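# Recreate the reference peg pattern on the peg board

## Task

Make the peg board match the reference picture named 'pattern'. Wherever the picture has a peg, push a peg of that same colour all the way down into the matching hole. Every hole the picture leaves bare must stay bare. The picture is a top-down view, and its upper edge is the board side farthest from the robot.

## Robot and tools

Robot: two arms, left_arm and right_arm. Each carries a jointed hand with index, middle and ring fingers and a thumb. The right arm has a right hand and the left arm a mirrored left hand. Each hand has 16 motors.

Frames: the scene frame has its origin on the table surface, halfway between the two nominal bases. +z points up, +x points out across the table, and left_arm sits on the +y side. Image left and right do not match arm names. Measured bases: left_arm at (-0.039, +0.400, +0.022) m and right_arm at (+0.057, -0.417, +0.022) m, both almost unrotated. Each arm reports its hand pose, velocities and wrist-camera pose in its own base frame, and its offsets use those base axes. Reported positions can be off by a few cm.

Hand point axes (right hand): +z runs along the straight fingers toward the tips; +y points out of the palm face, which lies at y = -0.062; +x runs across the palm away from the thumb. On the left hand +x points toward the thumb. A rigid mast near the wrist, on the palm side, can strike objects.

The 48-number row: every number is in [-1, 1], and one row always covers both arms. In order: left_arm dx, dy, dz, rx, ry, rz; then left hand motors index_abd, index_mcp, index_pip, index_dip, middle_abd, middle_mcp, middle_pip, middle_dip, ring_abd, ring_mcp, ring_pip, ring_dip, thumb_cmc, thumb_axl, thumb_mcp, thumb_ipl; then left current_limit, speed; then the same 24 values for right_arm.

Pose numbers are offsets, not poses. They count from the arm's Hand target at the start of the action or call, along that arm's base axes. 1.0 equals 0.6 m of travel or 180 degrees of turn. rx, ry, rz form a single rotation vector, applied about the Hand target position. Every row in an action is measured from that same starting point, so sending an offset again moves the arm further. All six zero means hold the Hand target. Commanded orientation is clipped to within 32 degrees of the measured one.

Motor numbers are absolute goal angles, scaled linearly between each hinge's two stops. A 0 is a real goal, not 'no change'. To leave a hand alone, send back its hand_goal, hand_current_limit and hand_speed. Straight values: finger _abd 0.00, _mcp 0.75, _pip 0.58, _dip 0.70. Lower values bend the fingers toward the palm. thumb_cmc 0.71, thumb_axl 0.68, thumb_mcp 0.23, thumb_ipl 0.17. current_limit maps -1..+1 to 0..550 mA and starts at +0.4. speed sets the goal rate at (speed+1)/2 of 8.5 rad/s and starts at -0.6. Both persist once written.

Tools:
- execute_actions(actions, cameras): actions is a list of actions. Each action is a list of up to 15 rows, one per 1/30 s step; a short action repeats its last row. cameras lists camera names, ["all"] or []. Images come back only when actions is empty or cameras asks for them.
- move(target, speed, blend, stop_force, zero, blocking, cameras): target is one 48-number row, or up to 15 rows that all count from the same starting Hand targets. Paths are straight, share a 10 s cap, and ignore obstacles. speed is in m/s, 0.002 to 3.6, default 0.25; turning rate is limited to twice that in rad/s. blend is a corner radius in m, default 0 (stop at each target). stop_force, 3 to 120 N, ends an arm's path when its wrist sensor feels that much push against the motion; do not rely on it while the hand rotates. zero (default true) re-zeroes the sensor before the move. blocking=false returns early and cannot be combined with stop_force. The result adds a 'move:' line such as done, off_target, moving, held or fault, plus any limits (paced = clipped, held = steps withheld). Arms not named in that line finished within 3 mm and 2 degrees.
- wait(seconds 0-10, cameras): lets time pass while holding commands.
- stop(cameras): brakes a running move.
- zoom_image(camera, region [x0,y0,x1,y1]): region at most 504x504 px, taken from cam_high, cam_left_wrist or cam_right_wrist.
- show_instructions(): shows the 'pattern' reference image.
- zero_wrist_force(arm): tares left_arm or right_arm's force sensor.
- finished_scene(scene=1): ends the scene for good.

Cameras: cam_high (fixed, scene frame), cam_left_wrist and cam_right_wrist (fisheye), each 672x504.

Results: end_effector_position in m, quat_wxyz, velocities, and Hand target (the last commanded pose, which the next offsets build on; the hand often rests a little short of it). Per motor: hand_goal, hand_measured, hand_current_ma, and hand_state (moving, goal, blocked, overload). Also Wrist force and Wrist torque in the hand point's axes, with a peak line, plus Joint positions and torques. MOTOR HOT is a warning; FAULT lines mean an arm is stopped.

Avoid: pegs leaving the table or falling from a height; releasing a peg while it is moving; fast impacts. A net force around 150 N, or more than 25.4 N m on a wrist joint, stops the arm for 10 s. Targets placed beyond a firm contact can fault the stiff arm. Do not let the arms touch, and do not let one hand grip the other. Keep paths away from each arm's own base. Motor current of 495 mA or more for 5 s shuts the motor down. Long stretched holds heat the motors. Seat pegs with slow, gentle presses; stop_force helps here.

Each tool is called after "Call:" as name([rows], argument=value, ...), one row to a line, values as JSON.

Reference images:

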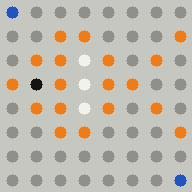

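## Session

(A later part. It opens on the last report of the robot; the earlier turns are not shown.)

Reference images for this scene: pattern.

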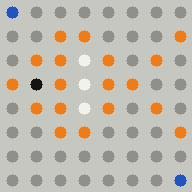

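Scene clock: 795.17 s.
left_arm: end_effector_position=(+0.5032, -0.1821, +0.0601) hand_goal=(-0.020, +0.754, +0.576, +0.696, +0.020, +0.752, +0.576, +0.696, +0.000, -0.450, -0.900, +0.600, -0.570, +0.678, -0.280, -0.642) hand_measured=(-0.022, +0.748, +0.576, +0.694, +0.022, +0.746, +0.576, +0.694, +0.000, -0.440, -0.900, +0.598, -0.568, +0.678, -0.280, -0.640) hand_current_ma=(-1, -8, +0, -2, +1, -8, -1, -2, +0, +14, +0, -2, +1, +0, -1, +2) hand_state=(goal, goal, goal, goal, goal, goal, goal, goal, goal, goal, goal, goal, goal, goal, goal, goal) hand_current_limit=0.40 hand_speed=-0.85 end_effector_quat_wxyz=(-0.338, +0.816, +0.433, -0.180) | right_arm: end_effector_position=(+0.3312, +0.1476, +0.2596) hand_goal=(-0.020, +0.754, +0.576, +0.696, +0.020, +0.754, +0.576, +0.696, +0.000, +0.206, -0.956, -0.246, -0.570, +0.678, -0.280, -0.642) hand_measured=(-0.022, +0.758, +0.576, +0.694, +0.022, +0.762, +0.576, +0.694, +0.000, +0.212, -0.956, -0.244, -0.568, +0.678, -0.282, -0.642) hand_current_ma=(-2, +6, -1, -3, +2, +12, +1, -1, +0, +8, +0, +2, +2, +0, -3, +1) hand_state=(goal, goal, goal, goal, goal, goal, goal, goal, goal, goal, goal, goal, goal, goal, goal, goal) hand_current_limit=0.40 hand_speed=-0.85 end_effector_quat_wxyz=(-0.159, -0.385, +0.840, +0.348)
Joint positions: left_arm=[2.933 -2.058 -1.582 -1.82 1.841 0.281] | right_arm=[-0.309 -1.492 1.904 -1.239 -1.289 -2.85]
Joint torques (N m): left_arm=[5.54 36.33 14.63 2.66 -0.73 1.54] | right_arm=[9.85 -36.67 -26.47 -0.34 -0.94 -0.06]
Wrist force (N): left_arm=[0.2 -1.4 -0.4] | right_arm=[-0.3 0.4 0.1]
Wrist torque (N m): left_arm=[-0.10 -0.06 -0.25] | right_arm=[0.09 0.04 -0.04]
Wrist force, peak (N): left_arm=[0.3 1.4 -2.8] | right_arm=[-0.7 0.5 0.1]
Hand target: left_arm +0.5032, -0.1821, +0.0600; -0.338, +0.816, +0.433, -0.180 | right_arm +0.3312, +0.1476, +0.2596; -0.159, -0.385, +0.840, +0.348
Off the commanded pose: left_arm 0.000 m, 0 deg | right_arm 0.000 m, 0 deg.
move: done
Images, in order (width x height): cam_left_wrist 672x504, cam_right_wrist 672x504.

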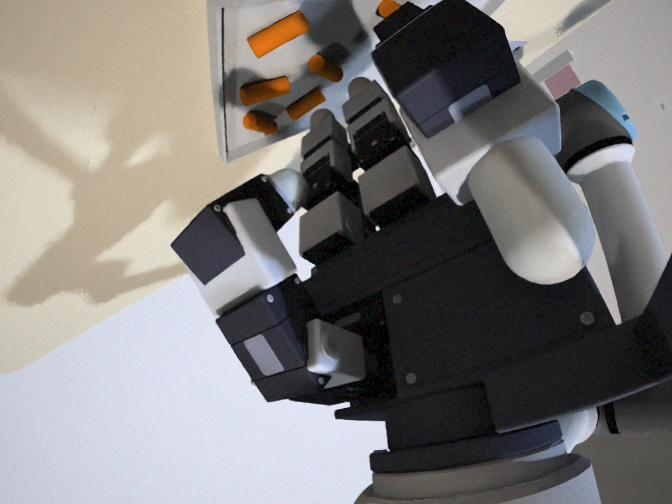

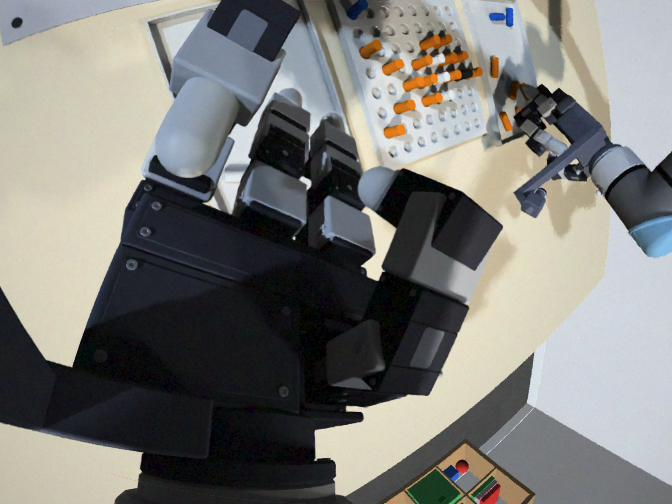

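Call:
move(target=[-0.0193,-0.003,-0.05,0,0,-0.0183,-0.03,0.754,0.576,0.696,0.02,0.752,0.576,0.696,0,-0.45,-0.9,0.6,-0.571,0.678,-0.281,-0.643,0.4,-0.85,0,0,0,0,0,0,-0.02,0.754,0.576,0.696,0.02,0.754,0.576,0.696,0,0.205,-0.956,-0.246,-0.571,0.678,-0.281,-0.643,0.4,-0.85], speed=0.12)

Call:
move(target=[0,0,-0.03,0,0,0,-0.03,0.754,0.576,0.696,0.02,0.752,0.576,0.696,0,-0.45,-0.9,0.6,-0.571,0.678,-0.281,-0.643,0.4,-0.85,0,0,0,0,0,0,-0.02,0.754,0.576,0.696,0.02,0.754,0.576,0.696,0,0.205,-0.956,-0.246,-0.571,0.678,-0.281,-0.643,0.4,-0.85], speed=0.025, stop_force=3, cameras=["cam_left_wrist"])

Call:
zoom_image(camera="cam_left_wrist", region=[290, 50, 410, 140])

Call:
move([
  [0,0,0,0,0,0,-0.08,0.754,0.576,0.696,0.08,0.752,0.576,0.696,0,-0.45,-0.9,0.6,-0.571,0.678,-0.281,-0.643,0.4,-0.92,0,0,0,0,0,0,-0.02,0.754,0.576,0.696,0.02,0.754,0.576,0.696,0,0.205,-0.956,-0.246,-0.571,0.678,-0.281,-0.643,0.4,-0.85],
  [0,0,0,0,0,0,-0.18,0.754,0.576,0.696,0.18,0.752,0.576,0.696,0,-0.45,-0.9,0.6,-0.571,0.678,-0.281,-0.643,0.4,-0.8,0,0,0,0,0,0,-0.02,0.754,0.576,0.696,0.02,0.754,0.576,0.696,0,0.205,-0.956,-0.246,-0.571,0.678,-0.281,-0.643,0.4,-0.85],
  [0,0,0.28,0,0,0,-0.18,0.754,0.576,0.696,0.18,0.752,0.576,0.696,0,-0.45,-0.9,0.6,-0.571,0.678,-0.281,-0.643,0.4,-0.8,0,0,0,0,0,0,-0.02,0.754,0.576,0.696,0.02,0.754,0.576,0.696,0,0.205,-0.956,-0.246,-0.571,0.678,-0.281,-0.643,0.4,-0.85],
  [-0.1508,-0.1928,0.34,-0.5422,-0.0651,-0.3918,-0.18,0.754,0.576,0.696,0.18,0.752,0.576,0.696,0,-0.45,-0.9,0.6,-0.571,0.678,-0.281,-0.643,0.4,-0.8,0,0,0,0,0,0,-0.02,0.754,0.576,0.696,0.02,0.754,0.576,0.696,0,0.205,-0.956,-0.246,-0.571,0.678,-0.281,-0.643,0.4,-0.85],
  [-0.1508,-0.1928,0.2333,-0.5422,-0.0651,-0.3918,-0.18,0.754,0.576,0.696,0.18,0.752,0.576,0.696,0,-0.45,-0.9,0.6,-0.571,0.678,-0.281,-0.643,0.4,-0.8,0,0,0,0,0,0,-0.02,0.754,0.576,0.696,0.02,0.754,0.576,0.696,0,0.205,-0.956,-0.246,-0.571,0.678,-0.281,-0.643,0.4,-0.85],
], speed=[0.1,0.1,0.3,0.5,0.15], blend=[0,0,0.03,0.01,0], cameras=["cam_left_wrist"])

Call:
zoom_image(camera="cam_left_wrist", region=[290, 40, 410, 130])

Scene clock: 798.50 s.
left_arm: end_effector_position=(+0.4916, -0.1839, +0.0300) hand_goal=(-0.030, +0.754, +0.576, +0.696, +0.020, +0.752, +0.576, +0.696, +0.000, -0.450, -0.900, +0.600, -0.570, +0.678, -0.280, -0.642) hand_measured=(-0.028, +0.748, +0.576, +0.694, +0.022, +0.746, +0.576, +0.694, +0.000, -0.440, -0.900, +0.598, -0.568, +0.678, -0.280, -0.640) hand_current_ma=(+2, -8, +0, -2, +1, -8, -1, -2, +0, +14, +0, -2, +1, +0, -1, +2) hand_state=(goal, goal, goal, goal, goal, goal, goal, goal, goal, goal, goal, goal, goal, goal, goal, goal) hand_current_limit=0.40 hand_speed=-0.85 end_effector_quat_wxyz=(-0.344, +0.828, +0.409, -0.170) | right_arm: end_effector_position=(+0.3312, +0.1476, +0.2596) hand_goal=(-0.020, +0.754, +0.576, +0.696, +0.020, +0.754, +0.576, +0.696, +0.000, +0.206, -0.956, -0.246, -0.570, +0.678, -0.280, -0.642) hand_measured=(-0.022, +0.758, +0.576, +0.694, +0.022, +0.762, +0.576, +0.694, +0.000, +0.212, -0.956, -0.244, -0.568, +0.678, -0.282, -0.642) hand_current_ma=(-2, +6, -1, -3, +2, +12, +1, -1, +0, +8, +0, +2, +2, +0, -3, +1) hand_state=(goal, goal, goal, goal, goal, goal, goal, goal, goal, goal, goal, goal, goal, goal, goal, goal) hand_current_limit=0.40 hand_speed=-0.85 end_effector_quat_wxyz=(-0.159, -0.385, +0.840, +0.348)
Joint positions: left_arm=[2.918 -2.069 -1.656 -1.726 1.869 0.313] | right_arm=[-0.309 -1.492 1.904 -1.239 -1.289 -2.85]
Joint torques (N m): left_arm=[8.43 47.8 23.31 -0.08 -1.7 -1.21] | right_arm=[8.25 -36.81 -26.49 -0.34 -0.84 0.01]
Wrist force (N): left_arm=[0.1 -0.8 -0.8] | right_arm=[-0.3 0.3 0.3]
Wrist torque (N m): left_arm=[0.03 -0.05 -0.25] | right_arm=[0.07 0.03 -0.04]
Wrist force, peak (N): left_arm=[0.3 -1.5 -1.4] | right_arm=[-0.7 0.5 0.2]
Hand target: left_arm +0.4917, -0.1839, +0.0300; -0.343, +0.828, +0.409, -0.170 | right_arm +0.3312, +0.1476, +0.2596; -0.159, -0.385, +0.840, +0.348
Off the commanded pose: left_arm 0.000 m, 0 deg | right_arm 0.000 m, 0 deg.
move: done

Scene clock: 800.10 s.
left_arm: end_effector_position=(+0.4917, -0.1839, +0.0183) hand_goal=(-0.030, +0.754, +0.576, +0.696, +0.020, +0.752, +0.576, +0.696, +0.000, -0.450, -0.900, +0.600, -0.570, +0.678, -0.280, -0.642) hand_measured=(-0.028, +0.748, +0.576, +0.696, +0.022, +0.746, +0.576, +0.696, +0.000, -0.440, -0.900, +0.598, -0.568, +0.678, -0.280, -0.640) hand_current_ma=(+2, -6, +0, +0, +1, -5, +0, +0, +0, +14, +0, -2, +1, +0, -1, +2) hand_state=(goal, goal, goal, goal, goal, goal, goal, goal, goal, goal, goal, goal, goal, goal, goal, goal) hand_current_limit=0.40 hand_speed=-0.85 end_effector_quat_wxyz=(-0.343, +0.828, +0.409, -0.170) | right_arm: end_effector_position=(+0.3312, +0.1476, +0.2596) hand_goal=(-0.020, +0.754, +0.576, +0.696, +0.020, +0.754, +0.576, +0.696, +0.000, +0.206, -0.956, -0.246, -0.570, +0.678, -0.280, -0.642) hand_measured=(-0.022, +0.758, +0.576, +0.694, +0.022, +0.762, +0.576, +0.694, +0.000, +0.212, -0.956, -0.244, -0.568, +0.678, -0.282, -0.642) hand_current_ma=(-2, +6, -1, -3, +2, +12, +1, -1, +0, +8, +0, +2, +2, +0, -3, +1) hand_state=(goal, goal, goal, goal, goal, goal, goal, goal, goal, goal, goal, goal, goal, goal, goal, goal) hand_current_limit=0.40 hand_speed=-0.85 end_effector_quat_wxyz=(-0.159, -0.385, +0.840, +0.348)
Joint positions: left_arm=[2.918 -2.085 -1.667 -1.7 1.869 0.313] | right_arm=[-0.309 -1.492 1.904 -1.239 -1.289 -2.85]
Joint torques (N m): left_arm=[3.42 49.55 27.63 2.4 -1.67 -0.7] | right_arm=[8.21 -36.45 -26.07 -0.27 -0.87 0]
Wrist force (N): left_arm=[0.0 -0.8 -0.7] | right_arm=[-0.3 0.3 0.4]
Wrist torque (N m): left_arm=[0.01 -0.04 -0.24] | right_arm=[0.06 0.03 -0.04]
Wrist force, peak (N): left_arm=[0.1 -2.2 -3.7] | right_arm=[-0.7 0.4 0.4]
Hand target: left_arm +0.4917, -0.1839, +0.0183; -0.343, +0.828, +0.409, -0.170 (not the last commanded pose) | right_arm +0.3312, +0.1476, +0.2596; -0.159, -0.385, +0.840, +0.348
Off the commanded pose: left_arm 0.006 m, 0 deg | right_arm 0.000 m, 0 deg.
move: contact (left_arm)
Images, in order (width x height): cam_left_wrist 672x504.

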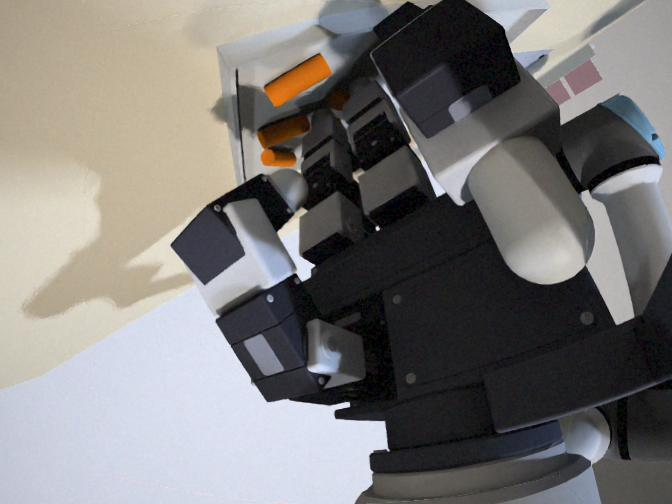

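Scaled by 4.200 from the camera's 672x504 image, which has a finer 960x720 frame.

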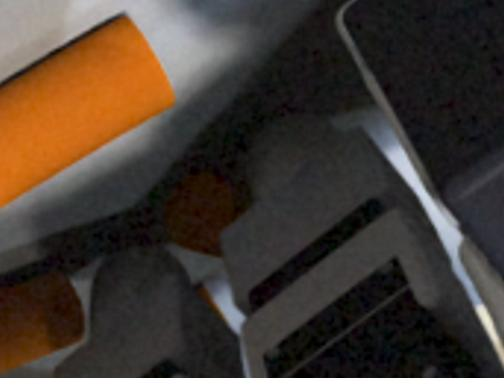

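Scene clock: 804.83 s.
left_arm: end_effector_position=(+0.4012, -0.2995, +0.1583) hand_goal=(-0.180, +0.754, +0.576, +0.696, +0.180, +0.752, +0.576, +0.696, +0.000, -0.450, -0.900, +0.600, -0.570, +0.678, -0.280, -0.642) hand_measured=(-0.066, +0.754, +0.574, +0.696, +0.064, +0.760, +0.578, +0.696, +0.000, -0.440, -0.900, +0.598, -0.568, +0.678, -0.282, -0.640) hand_current_ma=(+308, +0, -2, +0, -317, +11, +2, +0, +0, +14, +0, -2, +1, +0, -2, +2) hand_state=(blocked, goal, goal, goal, blocked, goal, goal, goal, goal, goal, goal, goal, goal, goal, goal, goal) hand_current_limit=0.40 hand_speed=-0.80 end_effector_quat_wxyz=(+0.360, +0.871, -0.309, -0.127) | right_arm: end_effector_position=(+0.3312, +0.1476, +0.2596) hand_goal=(-0.020, +0.754, +0.576, +0.696, +0.020, +0.754, +0.576, +0.696, +0.000, +0.206, -0.956, -0.246, -0.570, +0.678, -0.280, -0.642) hand_measured=(-0.022, +0.758, +0.576, +0.694, +0.022, +0.762, +0.576, +0.694, +0.000, +0.212, -0.956, -0.244, -0.568, +0.678, -0.282, -0.642) hand_current_ma=(-2, +6, -1, -3, +2, +12, +1, -1, +0, +8, +0, +2, +2, +0, -3, +1) hand_state=(goal, goal, goal, goal, goal, goal, goal, goal, goal, goal, goal, goal, goal, goal, goal, goal) hand_current_limit=0.40 hand_speed=-0.85 end_effector_quat_wxyz=(-0.159, -0.385, +0.840, +0.348)
Joint positions: left_arm=[3.182 -1.89 -1.944 -1.46 1.011 2.465] | right_arm=[-0.309 -1.492 1.904 -1.239 -1.289 -2.85]
Joint torques (N m): left_arm=[-6.62 29.92 20.58 2.84 -2.98 -1.01] | right_arm=[9.18 -36.76 -26.11 -0.39 -1.02 -0.07]
Wrist force (N): left_arm=[0.5 0.5 -1.3] | right_arm=[-0.4 0.3 0.2]
Wrist torque (N m): left_arm=[0.25 -0.13 0.40] | right_arm=[0.06 0.04 -0.04]
Wrist force, peak (N): left_arm=[-0.2 -1.9 -2.1] | right_arm=[-0.5 0.5 0.3]
Hand target: left_arm +0.4012, -0.2996, +0.1583; +0.360, +0.871, -0.309, -0.127 | right_arm +0.3312, +0.1476, +0.2596; -0.159, -0.385, +0.840, +0.348
Off the commanded pose: left_arm 0.000 m, 0 deg | right_arm 0.000 m, 0 deg.
move: done
Images, in order (width x height): cam_left_wrist 672x504.

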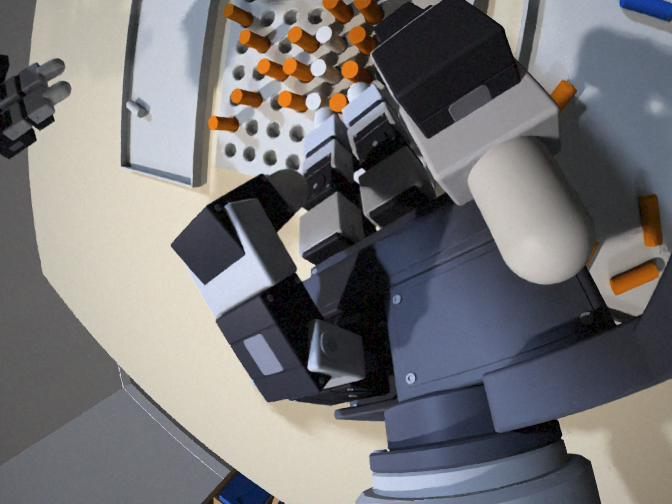

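Scaled by 4.200 from the camera's 672x504 image, which has a finer 960x720 frame.

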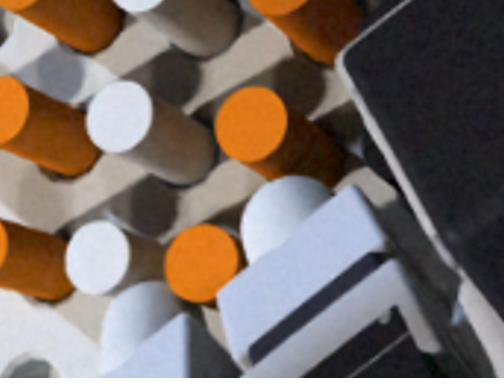

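Call:
move(target=[0,0,-0.04,0,0,0,-0.18,0.754,0.576,0.696,0.18,0.752,0.576,0.696,0,-0.45,-0.9,0.6,-0.571,0.678,-0.281,-0.643,0.4,-0.8,0,0,0,0,0,0,-0.02,0.754,0.576,0.696,0.02,0.754,0.576,0.696,0,0.205,-0.956,-0.246,-0.571,0.678,-0.281,-0.643,0.4,-0.85], speed=0.02, stop_force=3)

Scene clock: 806.67 s.
left_arm: end_effector_position=(+0.4012, -0.2996, +0.1478) hand_goal=(-0.180, +0.754, +0.576, +0.696, +0.180, +0.752, +0.576, +0.696, +0.000, -0.450, -0.900, +0.600, -0.570, +0.678, -0.280, -0.642) hand_measured=(-0.066, +0.752, +0.570, +0.692, +0.064, +0.754, +0.574, +0.694, +0.000, -0.440, -0.900, +0.598, -0.568, +0.678, -0.282, -0.640) hand_current_ma=(+308, -1, -6, -2, -317, +1, -2, -1, +0, +14, +0, -2, +1, +0, -2, +2) hand_state=(blocked, goal, goal, goal, blocked, goal, goal, goal, goal, goal, goal, goal, goal, goal, goal, goal) hand_current_limit=0.40 hand_speed=-0.80 end_effector_quat_wxyz=(+0.360, +0.871, -0.309, -0.127) | right_arm: end_effector_position=(+0.3312, +0.1476, +0.2596) hand_goal=(-0.020, +0.754, +0.576, +0.696, +0.020, +0.754, +0.576, +0.696, +0.000, +0.206, -0.956, -0.246, -0.570, +0.678, -0.280, -0.642) hand_measured=(-0.022, +0.758, +0.576, +0.694, +0.022, +0.762, +0.576, +0.694, +0.000, +0.212, -0.956, -0.244, -0.568, +0.678, -0.282, -0.642) hand_current_ma=(-2, +6, -1, -3, +2, +12, +1, -1, +0, +8, +0, +2, +2, +0, -3, +1) hand_state=(goal, goal, goal, goal, goal, goal, goal, goal, goal, goal, goal, goal, goal, goal, goal, goal) hand_current_limit=0.40 hand_speed=-0.85 end_effector_quat_wxyz=(-0.159, -0.385, +0.840, +0.348)
Joint positions: left_arm=[3.182 -1.907 -1.954 -1.432 1.011 2.465] | right_arm=[-0.309 -1.492 1.904 -1.239 -1.289 -2.85]
Joint torques (N m): left_arm=[-8.81 39.42 25.61 3.05 -1.96 -0.55] | right_arm=[8.77 -36.08 -26.53 -0.33 -0.88 0.08]
Wrist force (N): left_arm=[0.1 1.2 -1.9] | right_arm=[-0.4 0.2 0.2]
Wrist torque (N m): left_arm=[0.28 -0.10 0.34] | right_arm=[0.05 0.04 -0.05]
Wrist force, peak (N): left_arm=[0.2 2.2 -4.7] | right_arm=[-0.7 0.3 0.3]
Hand target: left_arm +0.4012, -0.2996, +0.1478; +0.360, +0.871, -0.309, -0.127 (not the last commanded pose) | right_arm +0.3312, +0.1476, +0.2596; -0.159, -0.385, +0.840, +0.348
Off the commanded pose: left_arm 0.013 m, 0 deg | right_arm 0.000 m, 0 deg.
move: contact (left_arm)

Call:
move([
  [0,0,0.002,0,0,0,-0.02,0.754,0.576,0.696,0.02,0.752,0.576,0.696,0,-0.45,-0.9,0.6,-0.571,0.678,-0.281,-0.643,0.4,-0.85,0,0,0,0,0,0,-0.02,0.754,0.576,0.696,0.02,0.754,0.576,0.696,0,0.205,-0.956,-0.246,-0.571,0.678,-0.281,-0.643,0.4,-0.85],
  [0,0,0.137,0,0,0,-0.02,0.754,0.576,0.696,0.02,0.752,0.576,0.696,0,-0.45,-0.9,0.6,-0.571,0.678,-0.281,-0.643,0.4,-0.85,0,0,0,0,0,0,-0.02,0.754,0.576,0.696,0.02,0.754,0.576,0.696,0,0.205,-0.956,-0.246,-0.571,0.678,-0.281,-0.643,0.4,-0.85],
  [0.2263,0.2793,0.137,0.539,0.0377,0.3685,-0.02,0.754,0.576,0.696,0.02,0.752,0.576,0.696,0,-0.45,-0.9,0.6,-0.571,0.678,-0.281,-0.643,0.4,-0.85,0,0,0,0,0,0,-0.02,0.754,0.576,0.696,0.02,0.754,0.576,0.696,0,0.205,-0.956,-0.246,-0.571,0.678,-0.281,-0.643,0.4,-0.85],
  [0.2263,0.2793,-0.1463,0.539,0.0377,0.3685,-0.02,0.754,0.576,0.696,0.02,0.752,0.576,0.696,0,-0.45,-0.9,0.6,-0.571,0.678,-0.281,-0.643,0.4,-0.85,0,0,0,0,0,0,-0.02,0.754,0.576,0.696,0.02,0.754,0.576,0.696,0,0.205,-0.956,-0.246,-0.571,0.678,-0.281,-0.643,0.4,-0.85],
], speed=[0.03,0.2,0.5,0.25], blend=[0,0.02,0.03,0], cameras=["cam_left_wrist","cam_right_wrist"])

Call:
zoom_image(camera="cam_left_wrist", region=[270, 20, 390, 110])

Call:
zoom_image(camera="cam_right_wrist", region=[380, 20, 500, 110])

Scene clock: 813.57 s.
left_arm: end_effector_position=(+0.5370, -0.1320, +0.0601) hand_goal=(-0.020, +0.754, +0.576, +0.696, +0.020, +0.752, +0.576, +0.696, +0.000, -0.450, -0.900, +0.600, -0.570, +0.678, -0.280, -0.642) hand_measured=(-0.022, +0.748, +0.576, +0.694, +0.022, +0.746, +0.576, +0.694, +0.000, -0.440, -0.900, +0.598, -0.568, +0.678, -0.280, -0.640) hand_current_ma=(-1, -8, +0, -2, +1, -8, +0, -1, +0, +14, +0, -2, +1, +0, -1, +2) hand_state=(goal, goal, goal, goal, goal, goal, goal, goal, goal, goal, goal, goal, goal, goal, goal, goal) hand_current_limit=0.40 hand_speed=-0.85 end_effector_quat_wxyz=(-0.352, +0.847, +0.367, -0.153) | right_arm: end_effector_position=(+0.3312, +0.1476, +0.2596) hand_goal=(-0.020, +0.754, +0.576, +0.696, +0.020, +0.754, +0.576, +0.696, +0.000, +0.206, -0.956, -0.246, -0.570, +0.678, -0.280, -0.642) hand_measured=(-0.022, +0.758, +0.576, +0.694, +0.022, +0.762, +0.576, +0.694, +0.000, +0.212, -0.956, -0.244, -0.568, +0.678, -0.282, -0.642) hand_current_ma=(-2, +6, -1, -3, +2, +12, +1, -1, +0, +8, +0, +2, +2, +0, -3, +1) hand_state=(goal, goal, goal, goal, goal, goal, goal, goal, goal, goal, goal, goal, goal, goal, goal, goal) hand_current_limit=0.40 hand_speed=-0.85 end_effector_quat_wxyz=(-0.159, -0.385, +0.840, +0.348)
Joint positions: left_arm=[3.002 -2.065 -1.586 -1.749 1.99 0.461] | right_arm=[-0.309 -1.492 1.904 -1.239 -1.289 -2.85]
Joint torques (N m): left_arm=[6.7 37.5 15.04 3.26 2.83 0.98] | right_arm=[8.55 -35.9 -26.37 -0.33 -0.92 -0.06]
Wrist force (N): left_arm=[0.3 -0.8 -0.5] | right_arm=[-0.2 0.3 0.1]
Wrist torque (N m): left_arm=[0.03 -0.09 -0.23] | right_arm=[0.08 0.02 -0.03]
Wrist force, peak (N): left_arm=[0.4 -2.0 -2.2] | right_arm=[-0.8 0.3 0.4]
Hand target: left_arm +0.5370, -0.1320, +0.0600; -0.352, +0.847, +0.367, -0.153 | right_arm +0.3312, +0.1476, +0.2596; -0.159, -0.385, +0.840, +0.348
Off the commanded pose: left_arm 0.000 m, 0 deg | right_arm 0.000 m, 0 deg.
move: done
Images, in order (width x height): cam_left_wrist 672x504, cam_right_wrist 672x504.

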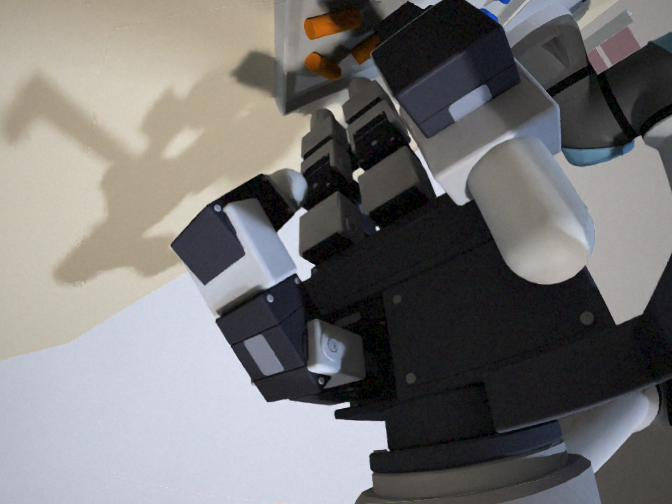

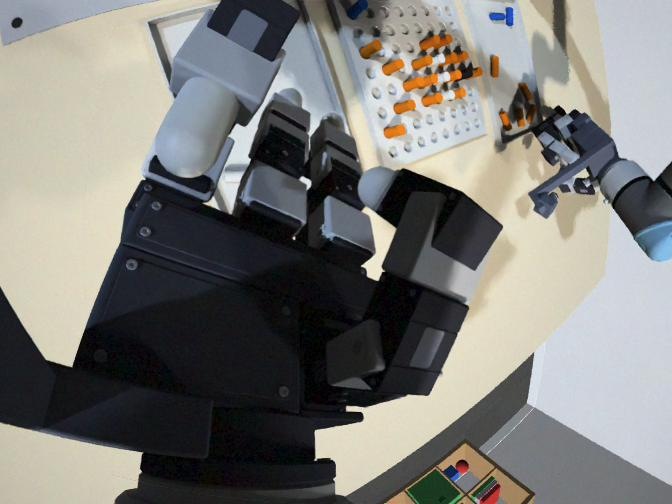

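Scaled by 4.200 from the camera's 672x504 image, which has a finer 960x720 frame.

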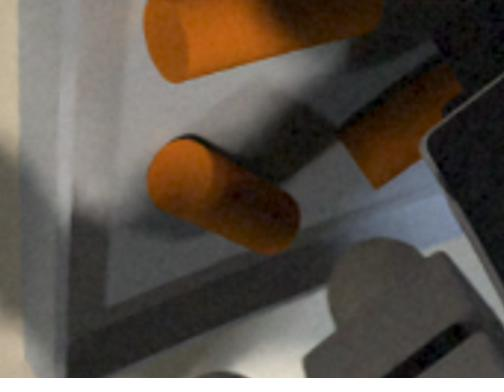

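Scaled by 4.200 from the camera's 672x504 image, which has a finer 960x720 frame.

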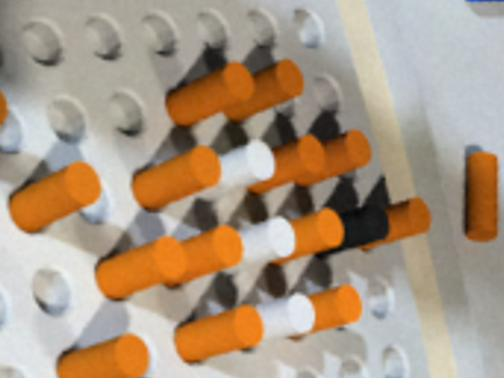

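Call:
move(target=[-0.0092,-0.0015,-0.05,0,0,-0.01,-0.02,0.754,0.576,0.696,0.02,0.752,0.576,0.696,0,-0.45,-0.9,0.6,-0.571,0.678,-0.281,-0.643,0.4,-0.85,0,0,0,0,0,0,-0.02,0.754,0.576,0.696,0.02,0.754,0.576,0.696,0,0.205,-0.956,-0.246,-0.571,0.678,-0.281,-0.643,0.4,-0.85], speed=0.12)

Call:
move(target=[0,0,-0.03,0,0,0,-0.02,0.754,0.576,0.696,0.02,0.752,0.576,0.696,0,-0.45,-0.9,0.6,-0.571,0.678,-0.281,-0.643,0.4,-0.85,0,0,0,0,0,0,-0.02,0.754,0.576,0.696,0.02,0.754,0.576,0.696,0,0.205,-0.956,-0.246,-0.571,0.678,-0.281,-0.643,0.4,-0.85], speed=0.025, stop_force=3, cameras=["cam_left_wrist"])

Call:
zoom_image(camera="cam_left_wrist", region=[290, 50, 410, 140])

Call:
move([
  [0,0,0,0,0,0,-0.08,0.754,0.576,0.696,0.08,0.752,0.576,0.696,0,-0.45,-0.9,0.6,-0.571,0.678,-0.281,-0.643,0.4,-0.92,0,0,0,0,0,0,-0.02,0.754,0.576,0.696,0.02,0.754,0.576,0.696,0,0.205,-0.956,-0.246,-0.571,0.678,-0.281,-0.643,0.4,-0.85],
  [0,0,0,0,0,0,-0.18,0.754,0.576,0.696,0.18,0.752,0.576,0.696,0,-0.45,-0.9,0.6,-0.571,0.678,-0.281,-0.643,0.4,-0.8,0,0,0,0,0,0,-0.02,0.754,0.576,0.696,0.02,0.754,0.576,0.696,0,0.205,-0.956,-0.246,-0.571,0.678,-0.281,-0.643,0.4,-0.85],
  [0,0,0.28,0,0,0,-0.18,0.754,0.576,0.696,0.18,0.752,0.576,0.696,0,-0.45,-0.9,0.6,-0.571,0.678,-0.281,-0.643,0.4,-0.8,0,0,0,0,0,0,-0.02,0.754,0.576,0.696,0.02,0.754,0.576,0.696,0,0.205,-0.956,-0.246,-0.571,0.678,-0.281,-0.643,0.4,-0.85],
  [-0.2223,-0.2282,0.34,-0.5376,-0.0291,-0.361,-0.18,0.754,0.576,0.696,0.18,0.752,0.576,0.696,0,-0.45,-0.9,0.6,-0.571,0.678,-0.281,-0.643,0.4,-0.8,0,0,0,0,0,0,-0.02,0.754,0.576,0.696,0.02,0.754,0.576,0.696,0,0.205,-0.956,-0.246,-0.571,0.678,-0.281,-0.643,0.4,-0.85],
  [-0.2223,-0.2282,0.2333,-0.5376,-0.0291,-0.361,-0.18,0.754,0.576,0.696,0.18,0.752,0.576,0.696,0,-0.45,-0.9,0.6,-0.571,0.678,-0.281,-0.643,0.4,-0.8,0,0,0,0,0,0,-0.02,0.754,0.576,0.696,0.02,0.754,0.576,0.696,0,0.205,-0.956,-0.246,-0.571,0.678,-0.281,-0.643,0.4,-0.85],
], speed=[0.1,0.1,0.3,0.5,0.15], blend=[0,0,0.03,0.01,0], cameras=["cam_left_wrist"])

Call:
zoom_image(camera="cam_left_wrist", region=[290, 40, 410, 130])

Scene clock: 816.13 s.
left_arm: end_effector_position=(+0.5314, -0.1329, +0.0299) hand_goal=(-0.020, +0.754, +0.576, +0.696, +0.020, +0.752, +0.576, +0.696, +0.000, -0.450, -0.900, +0.600, -0.570, +0.678, -0.280, -0.642) hand_measured=(-0.022, +0.748, +0.576, +0.694, +0.022, +0.746, +0.576, +0.694, +0.000, -0.440, -0.900, +0.598, -0.568, +0.678, -0.280, -0.640) hand_current_ma=(-1, -8, +0, -2, +1, -8, +0, -1, +0, +14, +0, -2, +1, +0, -1, +2) hand_state=(goal, goal, goal, goal, goal, goal, goal, goal, goal, goal, goal, goal, goal, goal, goal, goal) hand_current_limit=0.40 hand_speed=-0.85 end_effector_quat_wxyz=(-0.354, +0.853, +0.354, -0.147) | right_arm: end_effector_position=(+0.3312, +0.1476, +0.2596) hand_goal=(-0.020, +0.754, +0.576, +0.696, +0.020, +0.754, +0.576, +0.696, +0.000, +0.206, -0.956, -0.246, -0.570, +0.678, -0.280, -0.642) hand_measured=(-0.022, +0.758, +0.576, +0.694, +0.022, +0.762, +0.576, +0.694, +0.000, +0.212, -0.956, -0.244, -0.568, +0.678, -0.282, -0.642) hand_current_ma=(-2, +6, -1, -3, +2, +12, +1, -1, +0, +8, +0, +2, +2, +0, -3, +1) hand_state=(goal, goal, goal, goal, goal, goal, goal, goal, goal, goal, goal, goal, goal, goal, goal, goal) hand_current_limit=0.40 hand_speed=-0.85 end_effector_quat_wxyz=(-0.159, -0.385, +0.840, +0.348)
Joint positions: left_arm=[2.995 -2.087 -1.641 -1.662 2.006 0.483] | right_arm=[-0.309 -1.492 1.904 -1.239 -1.289 -2.85]
Joint torques (N m): left_arm=[5.23 49.51 27.44 -1.25 -1.43 -0.87] | right_arm=[9.17 -36.3 -25.61 -0.38 -0.82 0.03]
Wrist force (N): left_arm=[-0.1 -1.1 -0.7] | right_arm=[-0.4 0.4 0.2]
Wrist torque (N m): left_arm=[-0.01 -0.01 -0.24] | right_arm=[0.08 0.04 -0.05]
Wrist force, peak (N): left_arm=[0.3 -1.5 -0.9] | right_arm=[-0.5 0.6 0.3]
Hand target: left_arm +0.5314, -0.1329, +0.0300; -0.354, +0.853, +0.354, -0.147 | right_arm +0.3312, +0.1476, +0.2596; -0.159, -0.385, +0.840, +0.348
Off the commanded pose: left_arm 0.000 m, 0 deg | right_arm 0.000 m, 0 deg.
move: done

Scene clock: 817.70 s.
left_arm: end_effector_position=(+0.5314, -0.1329, +0.0183) hand_goal=(-0.020, +0.754, +0.576, +0.696, +0.020, +0.752, +0.576, +0.696, +0.000, -0.450, -0.900, +0.600, -0.570, +0.678, -0.280, -0.642) hand_measured=(-0.020, +0.748, +0.576, +0.696, +0.022, +0.748, +0.576, +0.696, +0.000, -0.440, -0.900, +0.598, -0.568, +0.678, -0.280, -0.640) hand_current_ma=(+0, -6, +0, +0, +1, -5, +0, +0, +0, +14, +0, -2, +1, +0, -1, +2) hand_state=(goal, goal, goal, goal, goal, goal, goal, goal, goal, goal, goal, goal, goal, goal, goal, goal) hand_current_limit=0.40 hand_speed=-0.85 end_effector_quat_wxyz=(-0.354, +0.853, +0.354, -0.147) | right_arm: end_effector_position=(+0.3312, +0.1476, +0.2596) hand_goal=(-0.020, +0.754, +0.576, +0.696, +0.020, +0.754, +0.576, +0.696, +0.000, +0.206, -0.956, -0.246, -0.570, +0.678, -0.280, -0.642) hand_measured=(-0.022, +0.758, +0.576, +0.694, +0.022, +0.762, +0.576, +0.694, +0.000, +0.212, -0.956, -0.244, -0.568, +0.678, -0.282, -0.642) hand_current_ma=(-2, +6, -1, -3, +2, +12, +1, -1, +0, +8, +0, +2, +2, +0, -3, +1) hand_state=(goal, goal, goal, goal, goal, goal, goal, goal, goal, goal, goal, goal, goal, goal, goal, goal) hand_current_limit=0.40 hand_speed=-0.85 end_effector_quat_wxyz=(-0.159, -0.385, +0.840, +0.348)
Joint positions: left_arm=[2.996 -2.103 -1.652 -1.636 2.006 0.483] | right_arm=[-0.309 -1.492 1.904 -1.239 -1.289 -2.85]
Joint torques (N m): left_arm=[3.38 48.88 26.81 2.88 -1.43 -1.02] | right_arm=[8.53 -36.27 -25.89 -0.4 -0.92 -0.1]
Wrist force (N): left_arm=[0.0 -1.1 -0.8] | right_arm=[-0.4 0.3 0.4]
Wrist torque (N m): left_arm=[-0.01 -0.04 -0.22] | right_arm=[0.05 0.04 -0.05]
Wrist force, peak (N): left_arm=[-0.1 -2.8 -3.3] | right_arm=[-0.7 0.5 0.1]
Hand target: left_arm +0.5314, -0.1329, +0.0183; -0.354, +0.853, +0.354, -0.147 (not the last commanded pose) | right_arm +0.3312, +0.1476, +0.2596; -0.159, -0.385, +0.840, +0.348
Off the commanded pose: left_arm 0.006 m, 0 deg | right_arm 0.000 m, 0 deg.
move: contact (left_arm)
Images, in order (width x height): cam_left_wrist 672x504.

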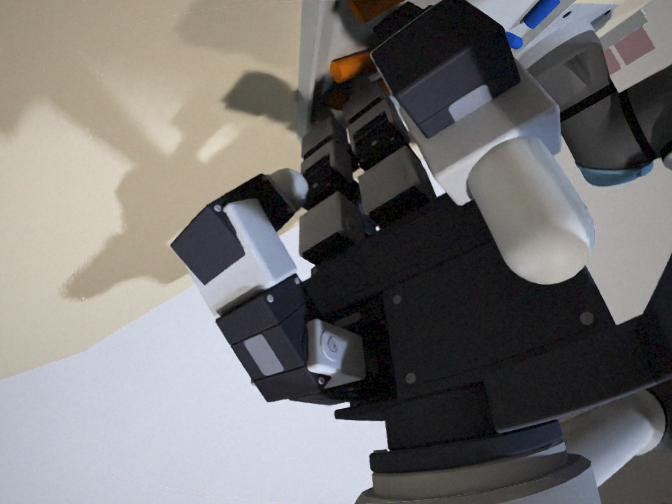

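Scaled by 4.200 from the camera's 672x504 image, which has a finer 960x720 frame.

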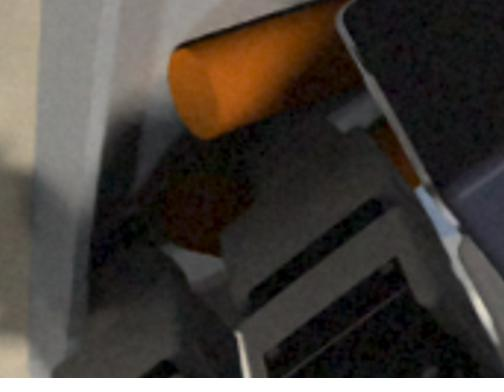

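Scene clock: 822.37 s.
left_arm: end_effector_position=(+0.3980, -0.2698, +0.1583) hand_goal=(-0.180, +0.754, +0.576, +0.696, +0.180, +0.752, +0.576, +0.696, +0.000, -0.450, -0.900, +0.600, -0.570, +0.678, -0.280, -0.642) hand_measured=(-0.064, +0.754, +0.574, +0.696, +0.064, +0.762, +0.578, +0.696, +0.000, -0.440, -0.900, +0.598, -0.568, +0.678, -0.282, -0.640) hand_current_ma=(+313, +0, -2, +0, -315, +14, +2, +0, +0, +14, +0, -2, +1, +0, -1, +2) hand_state=(blocked, goal, goal, goal, blocked, goal, goal, goal, goal, goal, goal, goal, goal, goal, goal, goal) hand_current_limit=0.40 hand_speed=-0.80 end_effector_quat_wxyz=(+0.360, +0.871, -0.309, -0.127) | right_arm: end_effector_position=(+0.3312, +0.1476, +0.2596) hand_goal=(-0.020, +0.754, +0.576, +0.696, +0.020, +0.754, +0.576, +0.696, +0.000, +0.206, -0.956, -0.246, -0.570, +0.678, -0.280, -0.642) hand_measured=(-0.022, +0.758, +0.576, +0.694, +0.022, +0.762, +0.576, +0.694, +0.000, +0.212, -0.956, -0.244, -0.568, +0.678, -0.282, -0.642) hand_current_ma=(-2, +6, -1, -3, +2, +12, +1, -1, +0, +8, +0, +2, +2, +0, -3, +1) hand_state=(goal, goal, goal, goal, goal, goal, goal, goal, goal, goal, goal, goal, goal, goal, goal, goal) hand_current_limit=0.40 hand_speed=-0.85 end_effector_quat_wxyz=(-0.159, -0.385, +0.840, +0.348)
Joint positions: left_arm=[3.24 -1.872 -1.962 -1.489 1.044 2.52] | right_arm=[-0.309 -1.492 1.904 -1.239 -1.289 -2.85]
Joint torques (N m): left_arm=[-7.32 28.8 20.36 2.44 -2.92 -1.06] | right_arm=[7.97 -35.83 -26.46 -0.4 -0.85 -0.12]
Wrist force (N): left_arm=[0.4 0.4 -1.6] | right_arm=[-0.6 0.1 0.4]
Wrist torque (N m): left_arm=[0.25 -0.12 0.37] | right_arm=[0.04 0.06 -0.07]
Wrist force, peak (N): left_arm=[0.3 -2.3 -1.8] | right_arm=[-0.7 0.5 0.3]
Hand target: left_arm +0.3980, -0.2698, +0.1583; +0.360, +0.871, -0.309, -0.127 | right_arm +0.3312, +0.1476, +0.2596; -0.159, -0.385, +0.840, +0.348
Off the commanded pose: left_arm 0.000 m, 0 deg | right_arm 0.000 m, 0 deg.
move: done
Images, in order (width x height): cam_left_wrist 672x504.

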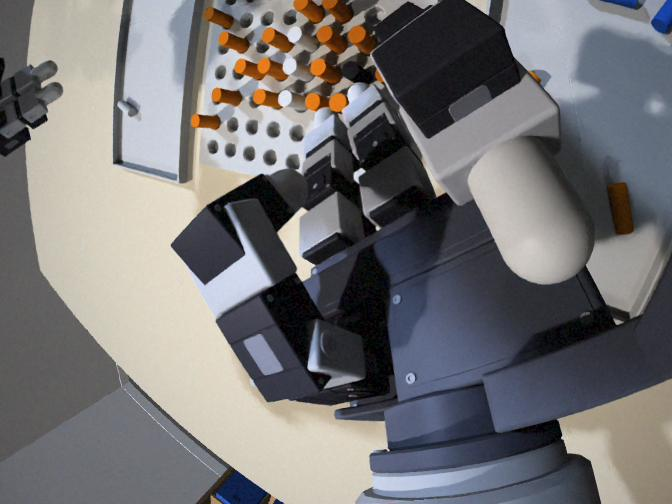

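Scaled by 4.200 from the camera's 672x504 image, which has a finer 960x720 frame.

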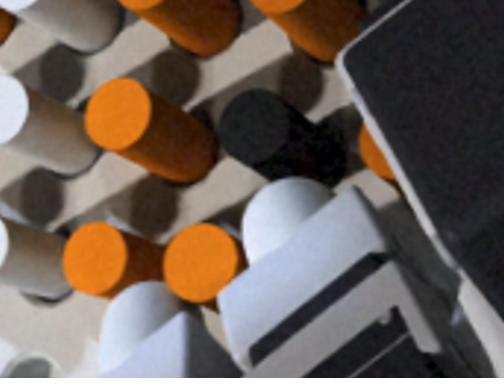

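Alignment matches the reference. Press.

Call:
move(target=[0,0,-0.04,0,0,0,-0.18,0.754,0.576,0.696,0.18,0.752,0.576,0.696,0,-0.45,-0.9,0.6,-0.571,0.678,-0.281,-0.643,0.4,-0.8,0,0,0,0,0,0,-0.02,0.754,0.576,0.696,0.02,0.754,0.576,0.696,0,0.205,-0.956,-0.246,-0.571,0.678,-0.281,-0.643,0.4,-0.85], speed=0.02, stop_force=3)

Scene clock: 824.07 s.
left_arm: end_effector_position=(+0.3980, -0.2698, +0.1471) hand_goal=(-0.180, +0.754, +0.576, +0.696, +0.180, +0.752, +0.576, +0.696, +0.000, -0.450, -0.900, +0.600, -0.570, +0.678, -0.280, -0.642) hand_measured=(-0.064, +0.754, +0.572, +0.694, +0.064, +0.756, +0.574, +0.694, +0.000, -0.440, -0.900, +0.598, -0.568, +0.678, -0.282, -0.640) hand_current_ma=(+312, +0, -5, -2, -315, +3, -1, -1, +0, +14, +0, -2, +1, +0, -2, +2) hand_state=(blocked, goal, goal, goal, blocked, goal, goal, goal, goal, goal, goal, goal, goal, goal, goal, goal) hand_current_limit=0.40 hand_speed=-0.80 end_effector_quat_wxyz=(+0.360, +0.871, -0.309, -0.127) | right_arm: end_effector_position=(+0.3312, +0.1476, +0.2596) hand_goal=(-0.020, +0.754, +0.576, +0.696, +0.020, +0.754, +0.576, +0.696, +0.000, +0.206, -0.956, -0.246, -0.570, +0.678, -0.280, -0.642) hand_measured=(-0.022, +0.758, +0.576, +0.694, +0.022, +0.762, +0.576, +0.694, +0.000, +0.212, -0.956, -0.244, -0.568, +0.678, -0.282, -0.642) hand_current_ma=(-2, +6, -1, -3, +2, +12, +1, -1, +0, +8, +0, +2, +2, +0, -3, +1) hand_state=(goal, goal, goal, goal, goal, goal, goal, goal, goal, goal, goal, goal, goal, goal, goal, goal) hand_current_limit=0.40 hand_speed=-0.85 end_effector_quat_wxyz=(-0.159, -0.385, +0.840, +0.348)
Joint positions: left_arm=[3.24 -1.89 -1.973 -1.459 1.044 2.52] | right_arm=[-0.309 -1.492 1.904 -1.239 -1.289 -2.85]
Joint torques (N m): left_arm=[-7.05 39.48 25.36 2.97 -1.85 -0.49] | right_arm=[8.7 -36.35 -25.89 -0.46 -0.89 -0.11]
Wrist force (N): left_arm=[0.2 0.8 -1.8] | right_arm=[-0.4 0.3 0.3]
Wrist torque (N m): left_arm=[0.24 -0.14 0.35] | right_arm=[0.06 0.04 -0.05]
Wrist force, peak (N): left_arm=[0.1 2.1 -4.7] | right_arm=[-0.3 0.8 0.2]
Hand target: left_arm +0.3980, -0.2698, +0.1471; +0.360, +0.871, -0.309, -0.127 (not the last commanded pose) | right_arm +0.3312, +0.1476, +0.2596; -0.159, -0.385, +0.840, +0.348
Off the commanded pose: left_arm 0.013 m, 0 deg | right_arm 0.000 m, 0 deg.
move: contact (left_arm)

Call:
move([
  [0,0,0.002,0,0,0,-0.02,0.754,0.576,0.696,0.02,0.752,0.576,0.696,0,-0.45,-0.9,0.6,-0.571,0.678,-0.281,-0.643,0.4,-0.85,0,0,0,0,0,0,-0.02,0.754,0.576,0.696,0.02,0.754,0.576,0.696,0,0.205,-0.956,-0.246,-0.571,0.678,-0.281,-0.643,0.4,-0.85],
  [0,0,0.1382,0,0,0,-0.02,0.754,0.576,0.696,0.02,0.752,0.576,0.696,0,-0.45,-0.9,0.6,-0.571,0.678,-0.281,-0.643,0.4,-0.85,0,0,0,0,0,0,-0.02,0.754,0.576,0.696,0.02,0.754,0.576,0.696,0,0.205,-0.956,-0.246,-0.571,0.678,-0.281,-0.643,0.4,-0.85],
  [0.3007,0.2993,0.1382,0.5394,0.2458,0.5306,-0.02,0.754,0.576,0.696,0.02,0.752,0.576,0.696,0,-0.45,-0.9,0.6,-0.571,0.678,-0.281,-0.643,0.4,-0.85,0,0,0,0,0,0,-0.02,0.754,0.576,0.696,0.02,0.754,0.576,0.696,0,0.205,-0.956,-0.246,-0.571,0.678,-0.281,-0.643,0.4,-0.85],
  [0.3007,0.2993,-0.1452,0.5394,0.2458,0.5306,-0.02,0.754,0.576,0.696,0.02,0.752,0.576,0.696,0,-0.45,-0.9,0.6,-0.571,0.678,-0.281,-0.643,0.4,-0.85,0,0,0,0,0,0,-0.02,0.754,0.576,0.696,0.02,0.754,0.576,0.696,0,0.205,-0.956,-0.246,-0.571,0.678,-0.281,-0.643,0.4,-0.85],
], speed=[0.03,0.2,0.5,0.25], blend=[0,0.02,0.03,0], cameras=["cam_left_wrist","cam_right_wrist"])

Call:
zoom_image(camera="cam_left_wrist", region=[270, 20, 390, 110])

Call:
zoom_image(camera="cam_right_wrist", region=[380, 20, 500, 110])

Scene clock: 830.13 s.
left_arm: end_effector_position=(+0.5785, -0.0902, +0.0601) hand_goal=(-0.020, +0.754, +0.576, +0.696, +0.020, +0.752, +0.576, +0.696, +0.000, -0.450, -0.900, +0.600, -0.570, +0.678, -0.280, -0.642) hand_measured=(-0.020, +0.748, +0.576, +0.694, +0.022, +0.746, +0.576, +0.694, +0.000, -0.440, -0.900, +0.598, -0.568, +0.678, -0.280, -0.640) hand_current_ma=(+0, -8, +0, -2, +1, -8, +0, -1, +0, +14, +0, -2, +1, +0, -1, +2) hand_state=(goal, goal, goal, goal, goal, goal, goal, goal, goal, goal, goal, goal, goal, goal, goal, goal) hand_current_limit=0.40 hand_speed=-0.85 end_effector_quat_wxyz=(-0.276, +0.665, +0.641, -0.266) | right_arm: end_effector_position=(+0.3312, +0.1476, +0.2596) hand_goal=(-0.020, +0.754, +0.576, +0.696, +0.020, +0.754, +0.576, +0.696, +0.000, +0.206, -0.956, -0.246, -0.570, +0.678, -0.280, -0.642) hand_measured=(-0.022, +0.758, +0.576, +0.694, +0.022, +0.762, +0.576, +0.694, +0.000, +0.212, -0.956, -0.244, -0.568, +0.678, -0.282, -0.642) hand_current_ma=(-2, +6, -1, -3, +2, +12, +1, -1, +0, +8, +0, +2, +2, +0, -3, +1) hand_state=(goal, goal, goal, goal, goal, goal, goal, goal, goal, goal, goal, goal, goal, goal, goal, goal) hand_current_limit=0.40 hand_speed=-0.85 end_effector_quat_wxyz=(-0.159, -0.385, +0.840, +0.348)
Joint positions: left_arm=[3.166 -2.19 -1.36 -1.948 1.614 0.044] | right_arm=[-0.309 -1.492 1.904 -1.239 -1.289 -2.85]
Joint torques (N m): left_arm=[4.56 44.46 15.2 2.27 -2.07 0.52] | right_arm=[7.93 -36.27 -25.71 -0.45 -0.95 -0.06]
Wrist force (N): left_arm=[0.0 -0.9 -0.5] | right_arm=[-0.2 0.3 0.2]
Wrist torque (N m): left_arm=[0.02 -0.05 -0.26] | right_arm=[0.07 0.02 -0.03]
Wrist force, peak (N): left_arm=[0.7 1.8 -2.0] | right_arm=[-0.4 0.8 0.4]
Hand target: left_arm +0.5785, -0.0902, +0.0600; -0.276, +0.665, +0.641, -0.266 | right_arm +0.3312, +0.1476, +0.2596; -0.159, -0.385, +0.840, +0.348
Off the commanded pose: left_arm 0.000 m, 0 deg | right_arm 0.000 m, 0 deg.
move: done
Images, in order (width x height): cam_left_wrist 672x504, cam_right_wrist 672x504.

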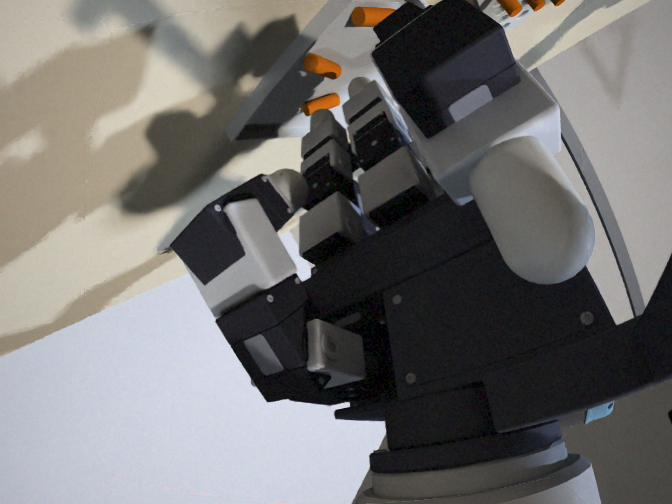

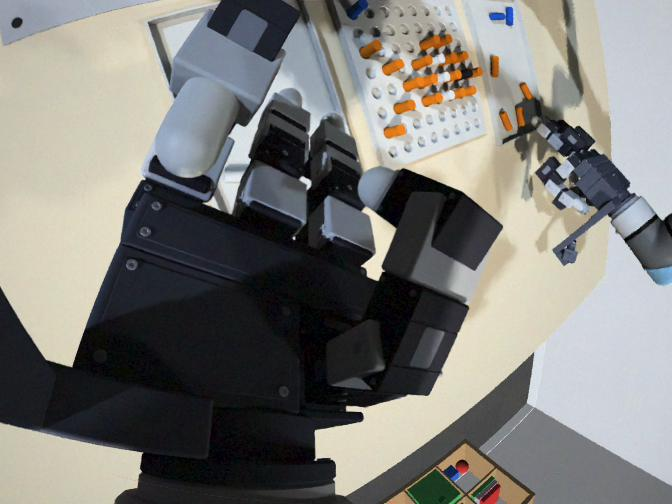

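Scaled by 4.200 from the camera's 672x504 image, which has a finer 960x720 frame.

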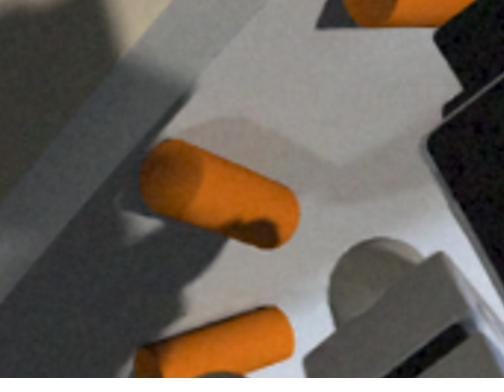

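Scaled by 4.200 from the camera's 672x504 image, which has a finer 960x720 frame.

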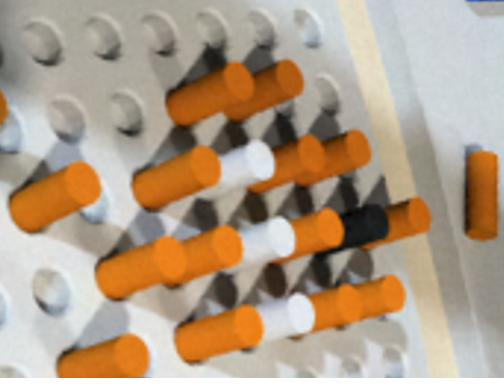

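Call:
move(target=[-0.0075,0.0048,-0.04,0,0,0.0067,-0.02,0.754,0.576,0.696,0.02,0.752,0.576,0.696,0,-0.45,-0.9,0.6,-0.571,0.678,-0.281,-0.643,0.4,-0.85,0,0,0,0,0,0,-0.02,0.754,0.576,0.696,0.02,0.754,0.576,0.696,0,0.205,-0.956,-0.246,-0.571,0.678,-0.281,-0.643,0.4,-0.85], speed=0.12, cameras=["cam_left_wrist"])

Call:
zoom_image(camera="cam_left_wrist", region=[270, 30, 390, 120])

Scene clock: 836.03 s.
left_arm: end_effector_position=(+0.5739, -0.0873, +0.0358) hand_goal=(-0.020, +0.754, +0.576, +0.696, +0.020, +0.752, +0.576, +0.696, +0.000, -0.450, -0.900, +0.600, -0.570, +0.678, -0.280, -0.642) hand_measured=(-0.020, +0.748, +0.576, +0.694, +0.022, +0.746, +0.576, +0.694, +0.000, -0.440, -0.900, +0.598, -0.568, +0.678, -0.280, -0.640) hand_current_ma=(+0, -8, +0, -2, +1, -8, +0, -1, +0, +14, +0, -2, +1, +0, -1, +2) hand_state=(goal, goal, goal, goal, goal, goal, goal, goal, goal, goal, goal, goal, goal, goal, goal, goal) hand_current_limit=0.40 hand_speed=-0.85 end_effector_quat_wxyz=(-0.273, +0.658, +0.648, -0.269) | right_arm: end_effector_position=(+0.3312, +0.1476, +0.2596) hand_goal=(-0.020, +0.754, +0.576, +0.696, +0.020, +0.754, +0.576, +0.696, +0.000, +0.206, -0.956, -0.246, -0.570, +0.678, -0.280, -0.642) hand_measured=(-0.022, +0.758, +0.576, +0.694, +0.022, +0.762, +0.576, +0.694, +0.000, +0.212, -0.956, -0.244, -0.568, +0.678, -0.282, -0.642) hand_current_ma=(-2, +6, -1, -3, +2, +12, +1, -1, +0, +8, +0, +2, +2, +0, -3, +1) hand_state=(goal, goal, goal, goal, goal, goal, goal, goal, goal, goal, goal, goal, goal, goal, goal, goal) hand_current_limit=0.40 hand_speed=-0.85 end_effector_quat_wxyz=(-0.159, -0.385, +0.840, +0.348)
Joint positions: left_arm=[3.174 -2.204 -1.404 -1.891 1.604 0.034] | right_arm=[-0.309 -1.492 1.904 -1.239 -1.289 -2.85]
Joint torques (N m): left_arm=[-6.28 54.34 27.78 -1.15 1.2 1.09] | right_arm=[8.47 -35.12 -26.2 -0.36 -0.93 -0.12]
Wrist force (N): left_arm=[0.1 -1.1 -0.4] | right_arm=[-0.4 0.2 0.0]
Wrist torque (N m): left_arm=[-0.02 -0.07 -0.18] | right_arm=[0.08 0.04 -0.04]
Wrist force, peak (N): left_arm=[0.2 -1.1 -1.4] | right_arm=[-0.7 0.4 0.3]
Hand target: left_arm +0.5740, -0.0874, +0.0360; -0.273, +0.658, +0.648, -0.269 | right_arm +0.3312, +0.1476, +0.2596; -0.159, -0.385, +0.840, +0.348
Off the commanded pose: left_arm 0.000 m, 0 deg | right_arm 0.000 m, 0 deg.
move: done
Images, in order (width x height): cam_left_wrist 672x504.

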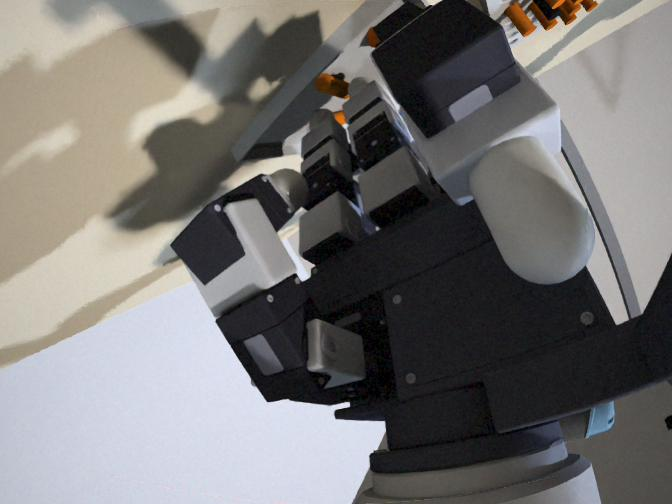

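Scaled by 4.200 from the camera's 672x504 image, which has a finer 960x720 frame.

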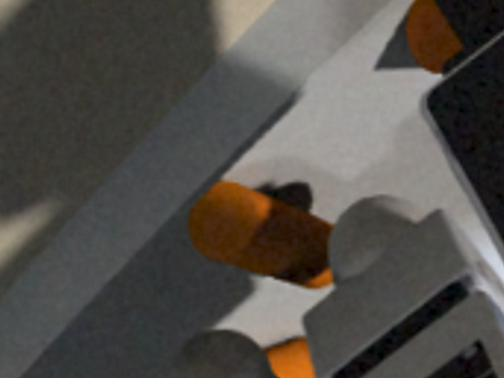

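Call:
zoom_image(camera="cam_left_wrist", region=[305, 65, 365, 110])

Scaled by 8.400 from the camera's 672x504 image, which has a finer 960x720 frame.

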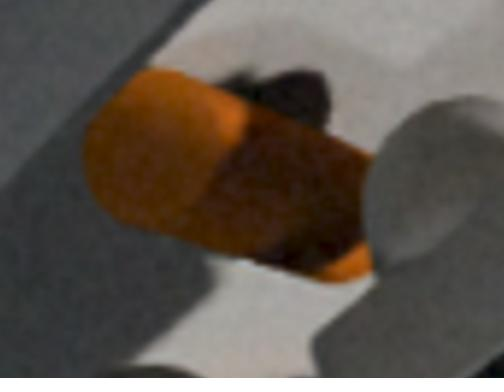

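Call:
move(target=[0,0.0005,-0.04,0,0,0,-0.02,0.754,0.576,0.696,0.02,0.752,0.576,0.696,0,-0.45,-0.9,0.6,-0.571,0.678,-0.281,-0.643,0.4,-0.85,0,0,0,0,0,0,-0.02,0.754,0.576,0.696,0.02,0.754,0.576,0.696,0,0.205,-0.956,-0.246,-0.571,0.678,-0.281,-0.643,0.4,-0.85], speed=0.025, stop_force=3, cameras=["cam_left_wrist"])

Call:
zoom_image(camera="cam_left_wrist", region=[300, 60, 400, 135])

Scene clock: 839.10 s.
left_arm: end_effector_position=(+0.5740, -0.0871, +0.0185) hand_goal=(-0.020, +0.754, +0.576, +0.696, +0.020, +0.752, +0.576, +0.696, +0.000, -0.450, -0.900, +0.600, -0.570, +0.678, -0.280, -0.642) hand_measured=(-0.020, +0.748, +0.576, +0.696, +0.022, +0.746, +0.576, +0.696, +0.000, -0.440, -0.900, +0.598, -0.568, +0.678, -0.280, -0.640) hand_current_ma=(+0, -6, +0, +0, +1, -5, +0, +0, +0, +14, +0, -2, +1, +0, -1, +2) hand_state=(goal, goal, goal, goal, goal, goal, goal, goal, goal, goal, goal, goal, goal, goal, goal, goal) hand_current_limit=0.40 hand_speed=-0.85 end_effector_quat_wxyz=(-0.273, +0.658, +0.648, -0.269) | right_arm: end_effector_position=(+0.3312, +0.1476, +0.2596) hand_goal=(-0.020, +0.754, +0.576, +0.696, +0.020, +0.754, +0.576, +0.696, +0.000, +0.206, -0.956, -0.246, -0.570, +0.678, -0.280, -0.642) hand_measured=(-0.022, +0.758, +0.576, +0.694, +0.022, +0.762, +0.576, +0.694, +0.000, +0.212, -0.956, -0.244, -0.568, +0.678, -0.282, -0.642) hand_current_ma=(-2, +6, -1, -3, +2, +12, +1, -1, +0, +8, +0, +2, +2, +0, -3, +1) hand_state=(goal, goal, goal, goal, goal, goal, goal, goal, goal, goal, goal, goal, goal, goal, goal, goal) hand_current_limit=0.40 hand_speed=-0.85 end_effector_quat_wxyz=(-0.159, -0.385, +0.840, +0.348)
Joint positions: left_arm=[3.174 -2.223 -1.421 -1.855 1.605 0.035] | right_arm=[-0.309 -1.492 1.904 -1.239 -1.289 -2.85]
Joint torques (N m): left_arm=[-2.96 53.57 28.37 2.44 0.95 0.26] | right_arm=[7.79 -35.94 -25.35 -0.47 -0.75 -0.03]
Wrist force (N): left_arm=[0.1 -0.9 -0.7] | right_arm=[-0.5 0.3 0.4]
Wrist torque (N m): left_arm=[0.01 -0.06 -0.20] | right_arm=[0.05 0.05 -0.06]
Wrist force, peak (N): left_arm=[0.1 -2.6 -3.4] | right_arm=[-0.5 0.6 0.2]
Hand target: left_arm +0.5740, -0.0872, +0.0185; -0.273, +0.658, +0.648, -0.269 (not the last commanded pose) | right_arm +0.3312, +0.1476, +0.2596; -0.159, -0.385, +0.840, +0.348
Off the commanded pose: left_arm 0.007 m, 0 deg | right_arm 0.000 m, 0 deg.
move: contact (left_arm)
Images, in order (width x height): cam_left_wrist 672x504.

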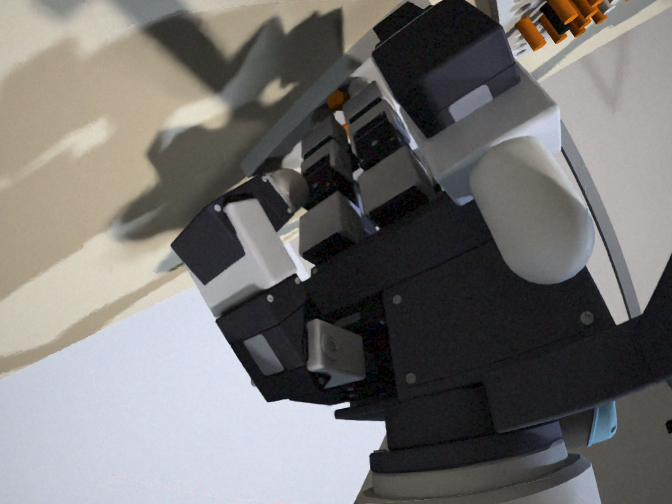

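Scaled by 5.040 from the camera's 672x504 image, which has a finer 960x720 frame.

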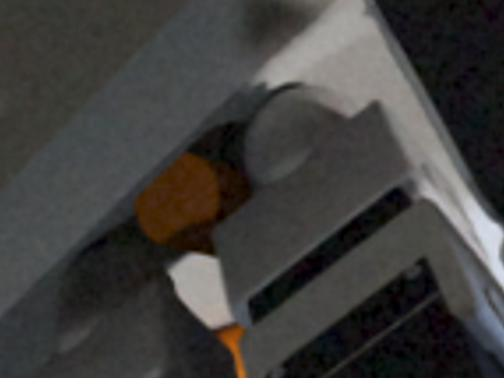

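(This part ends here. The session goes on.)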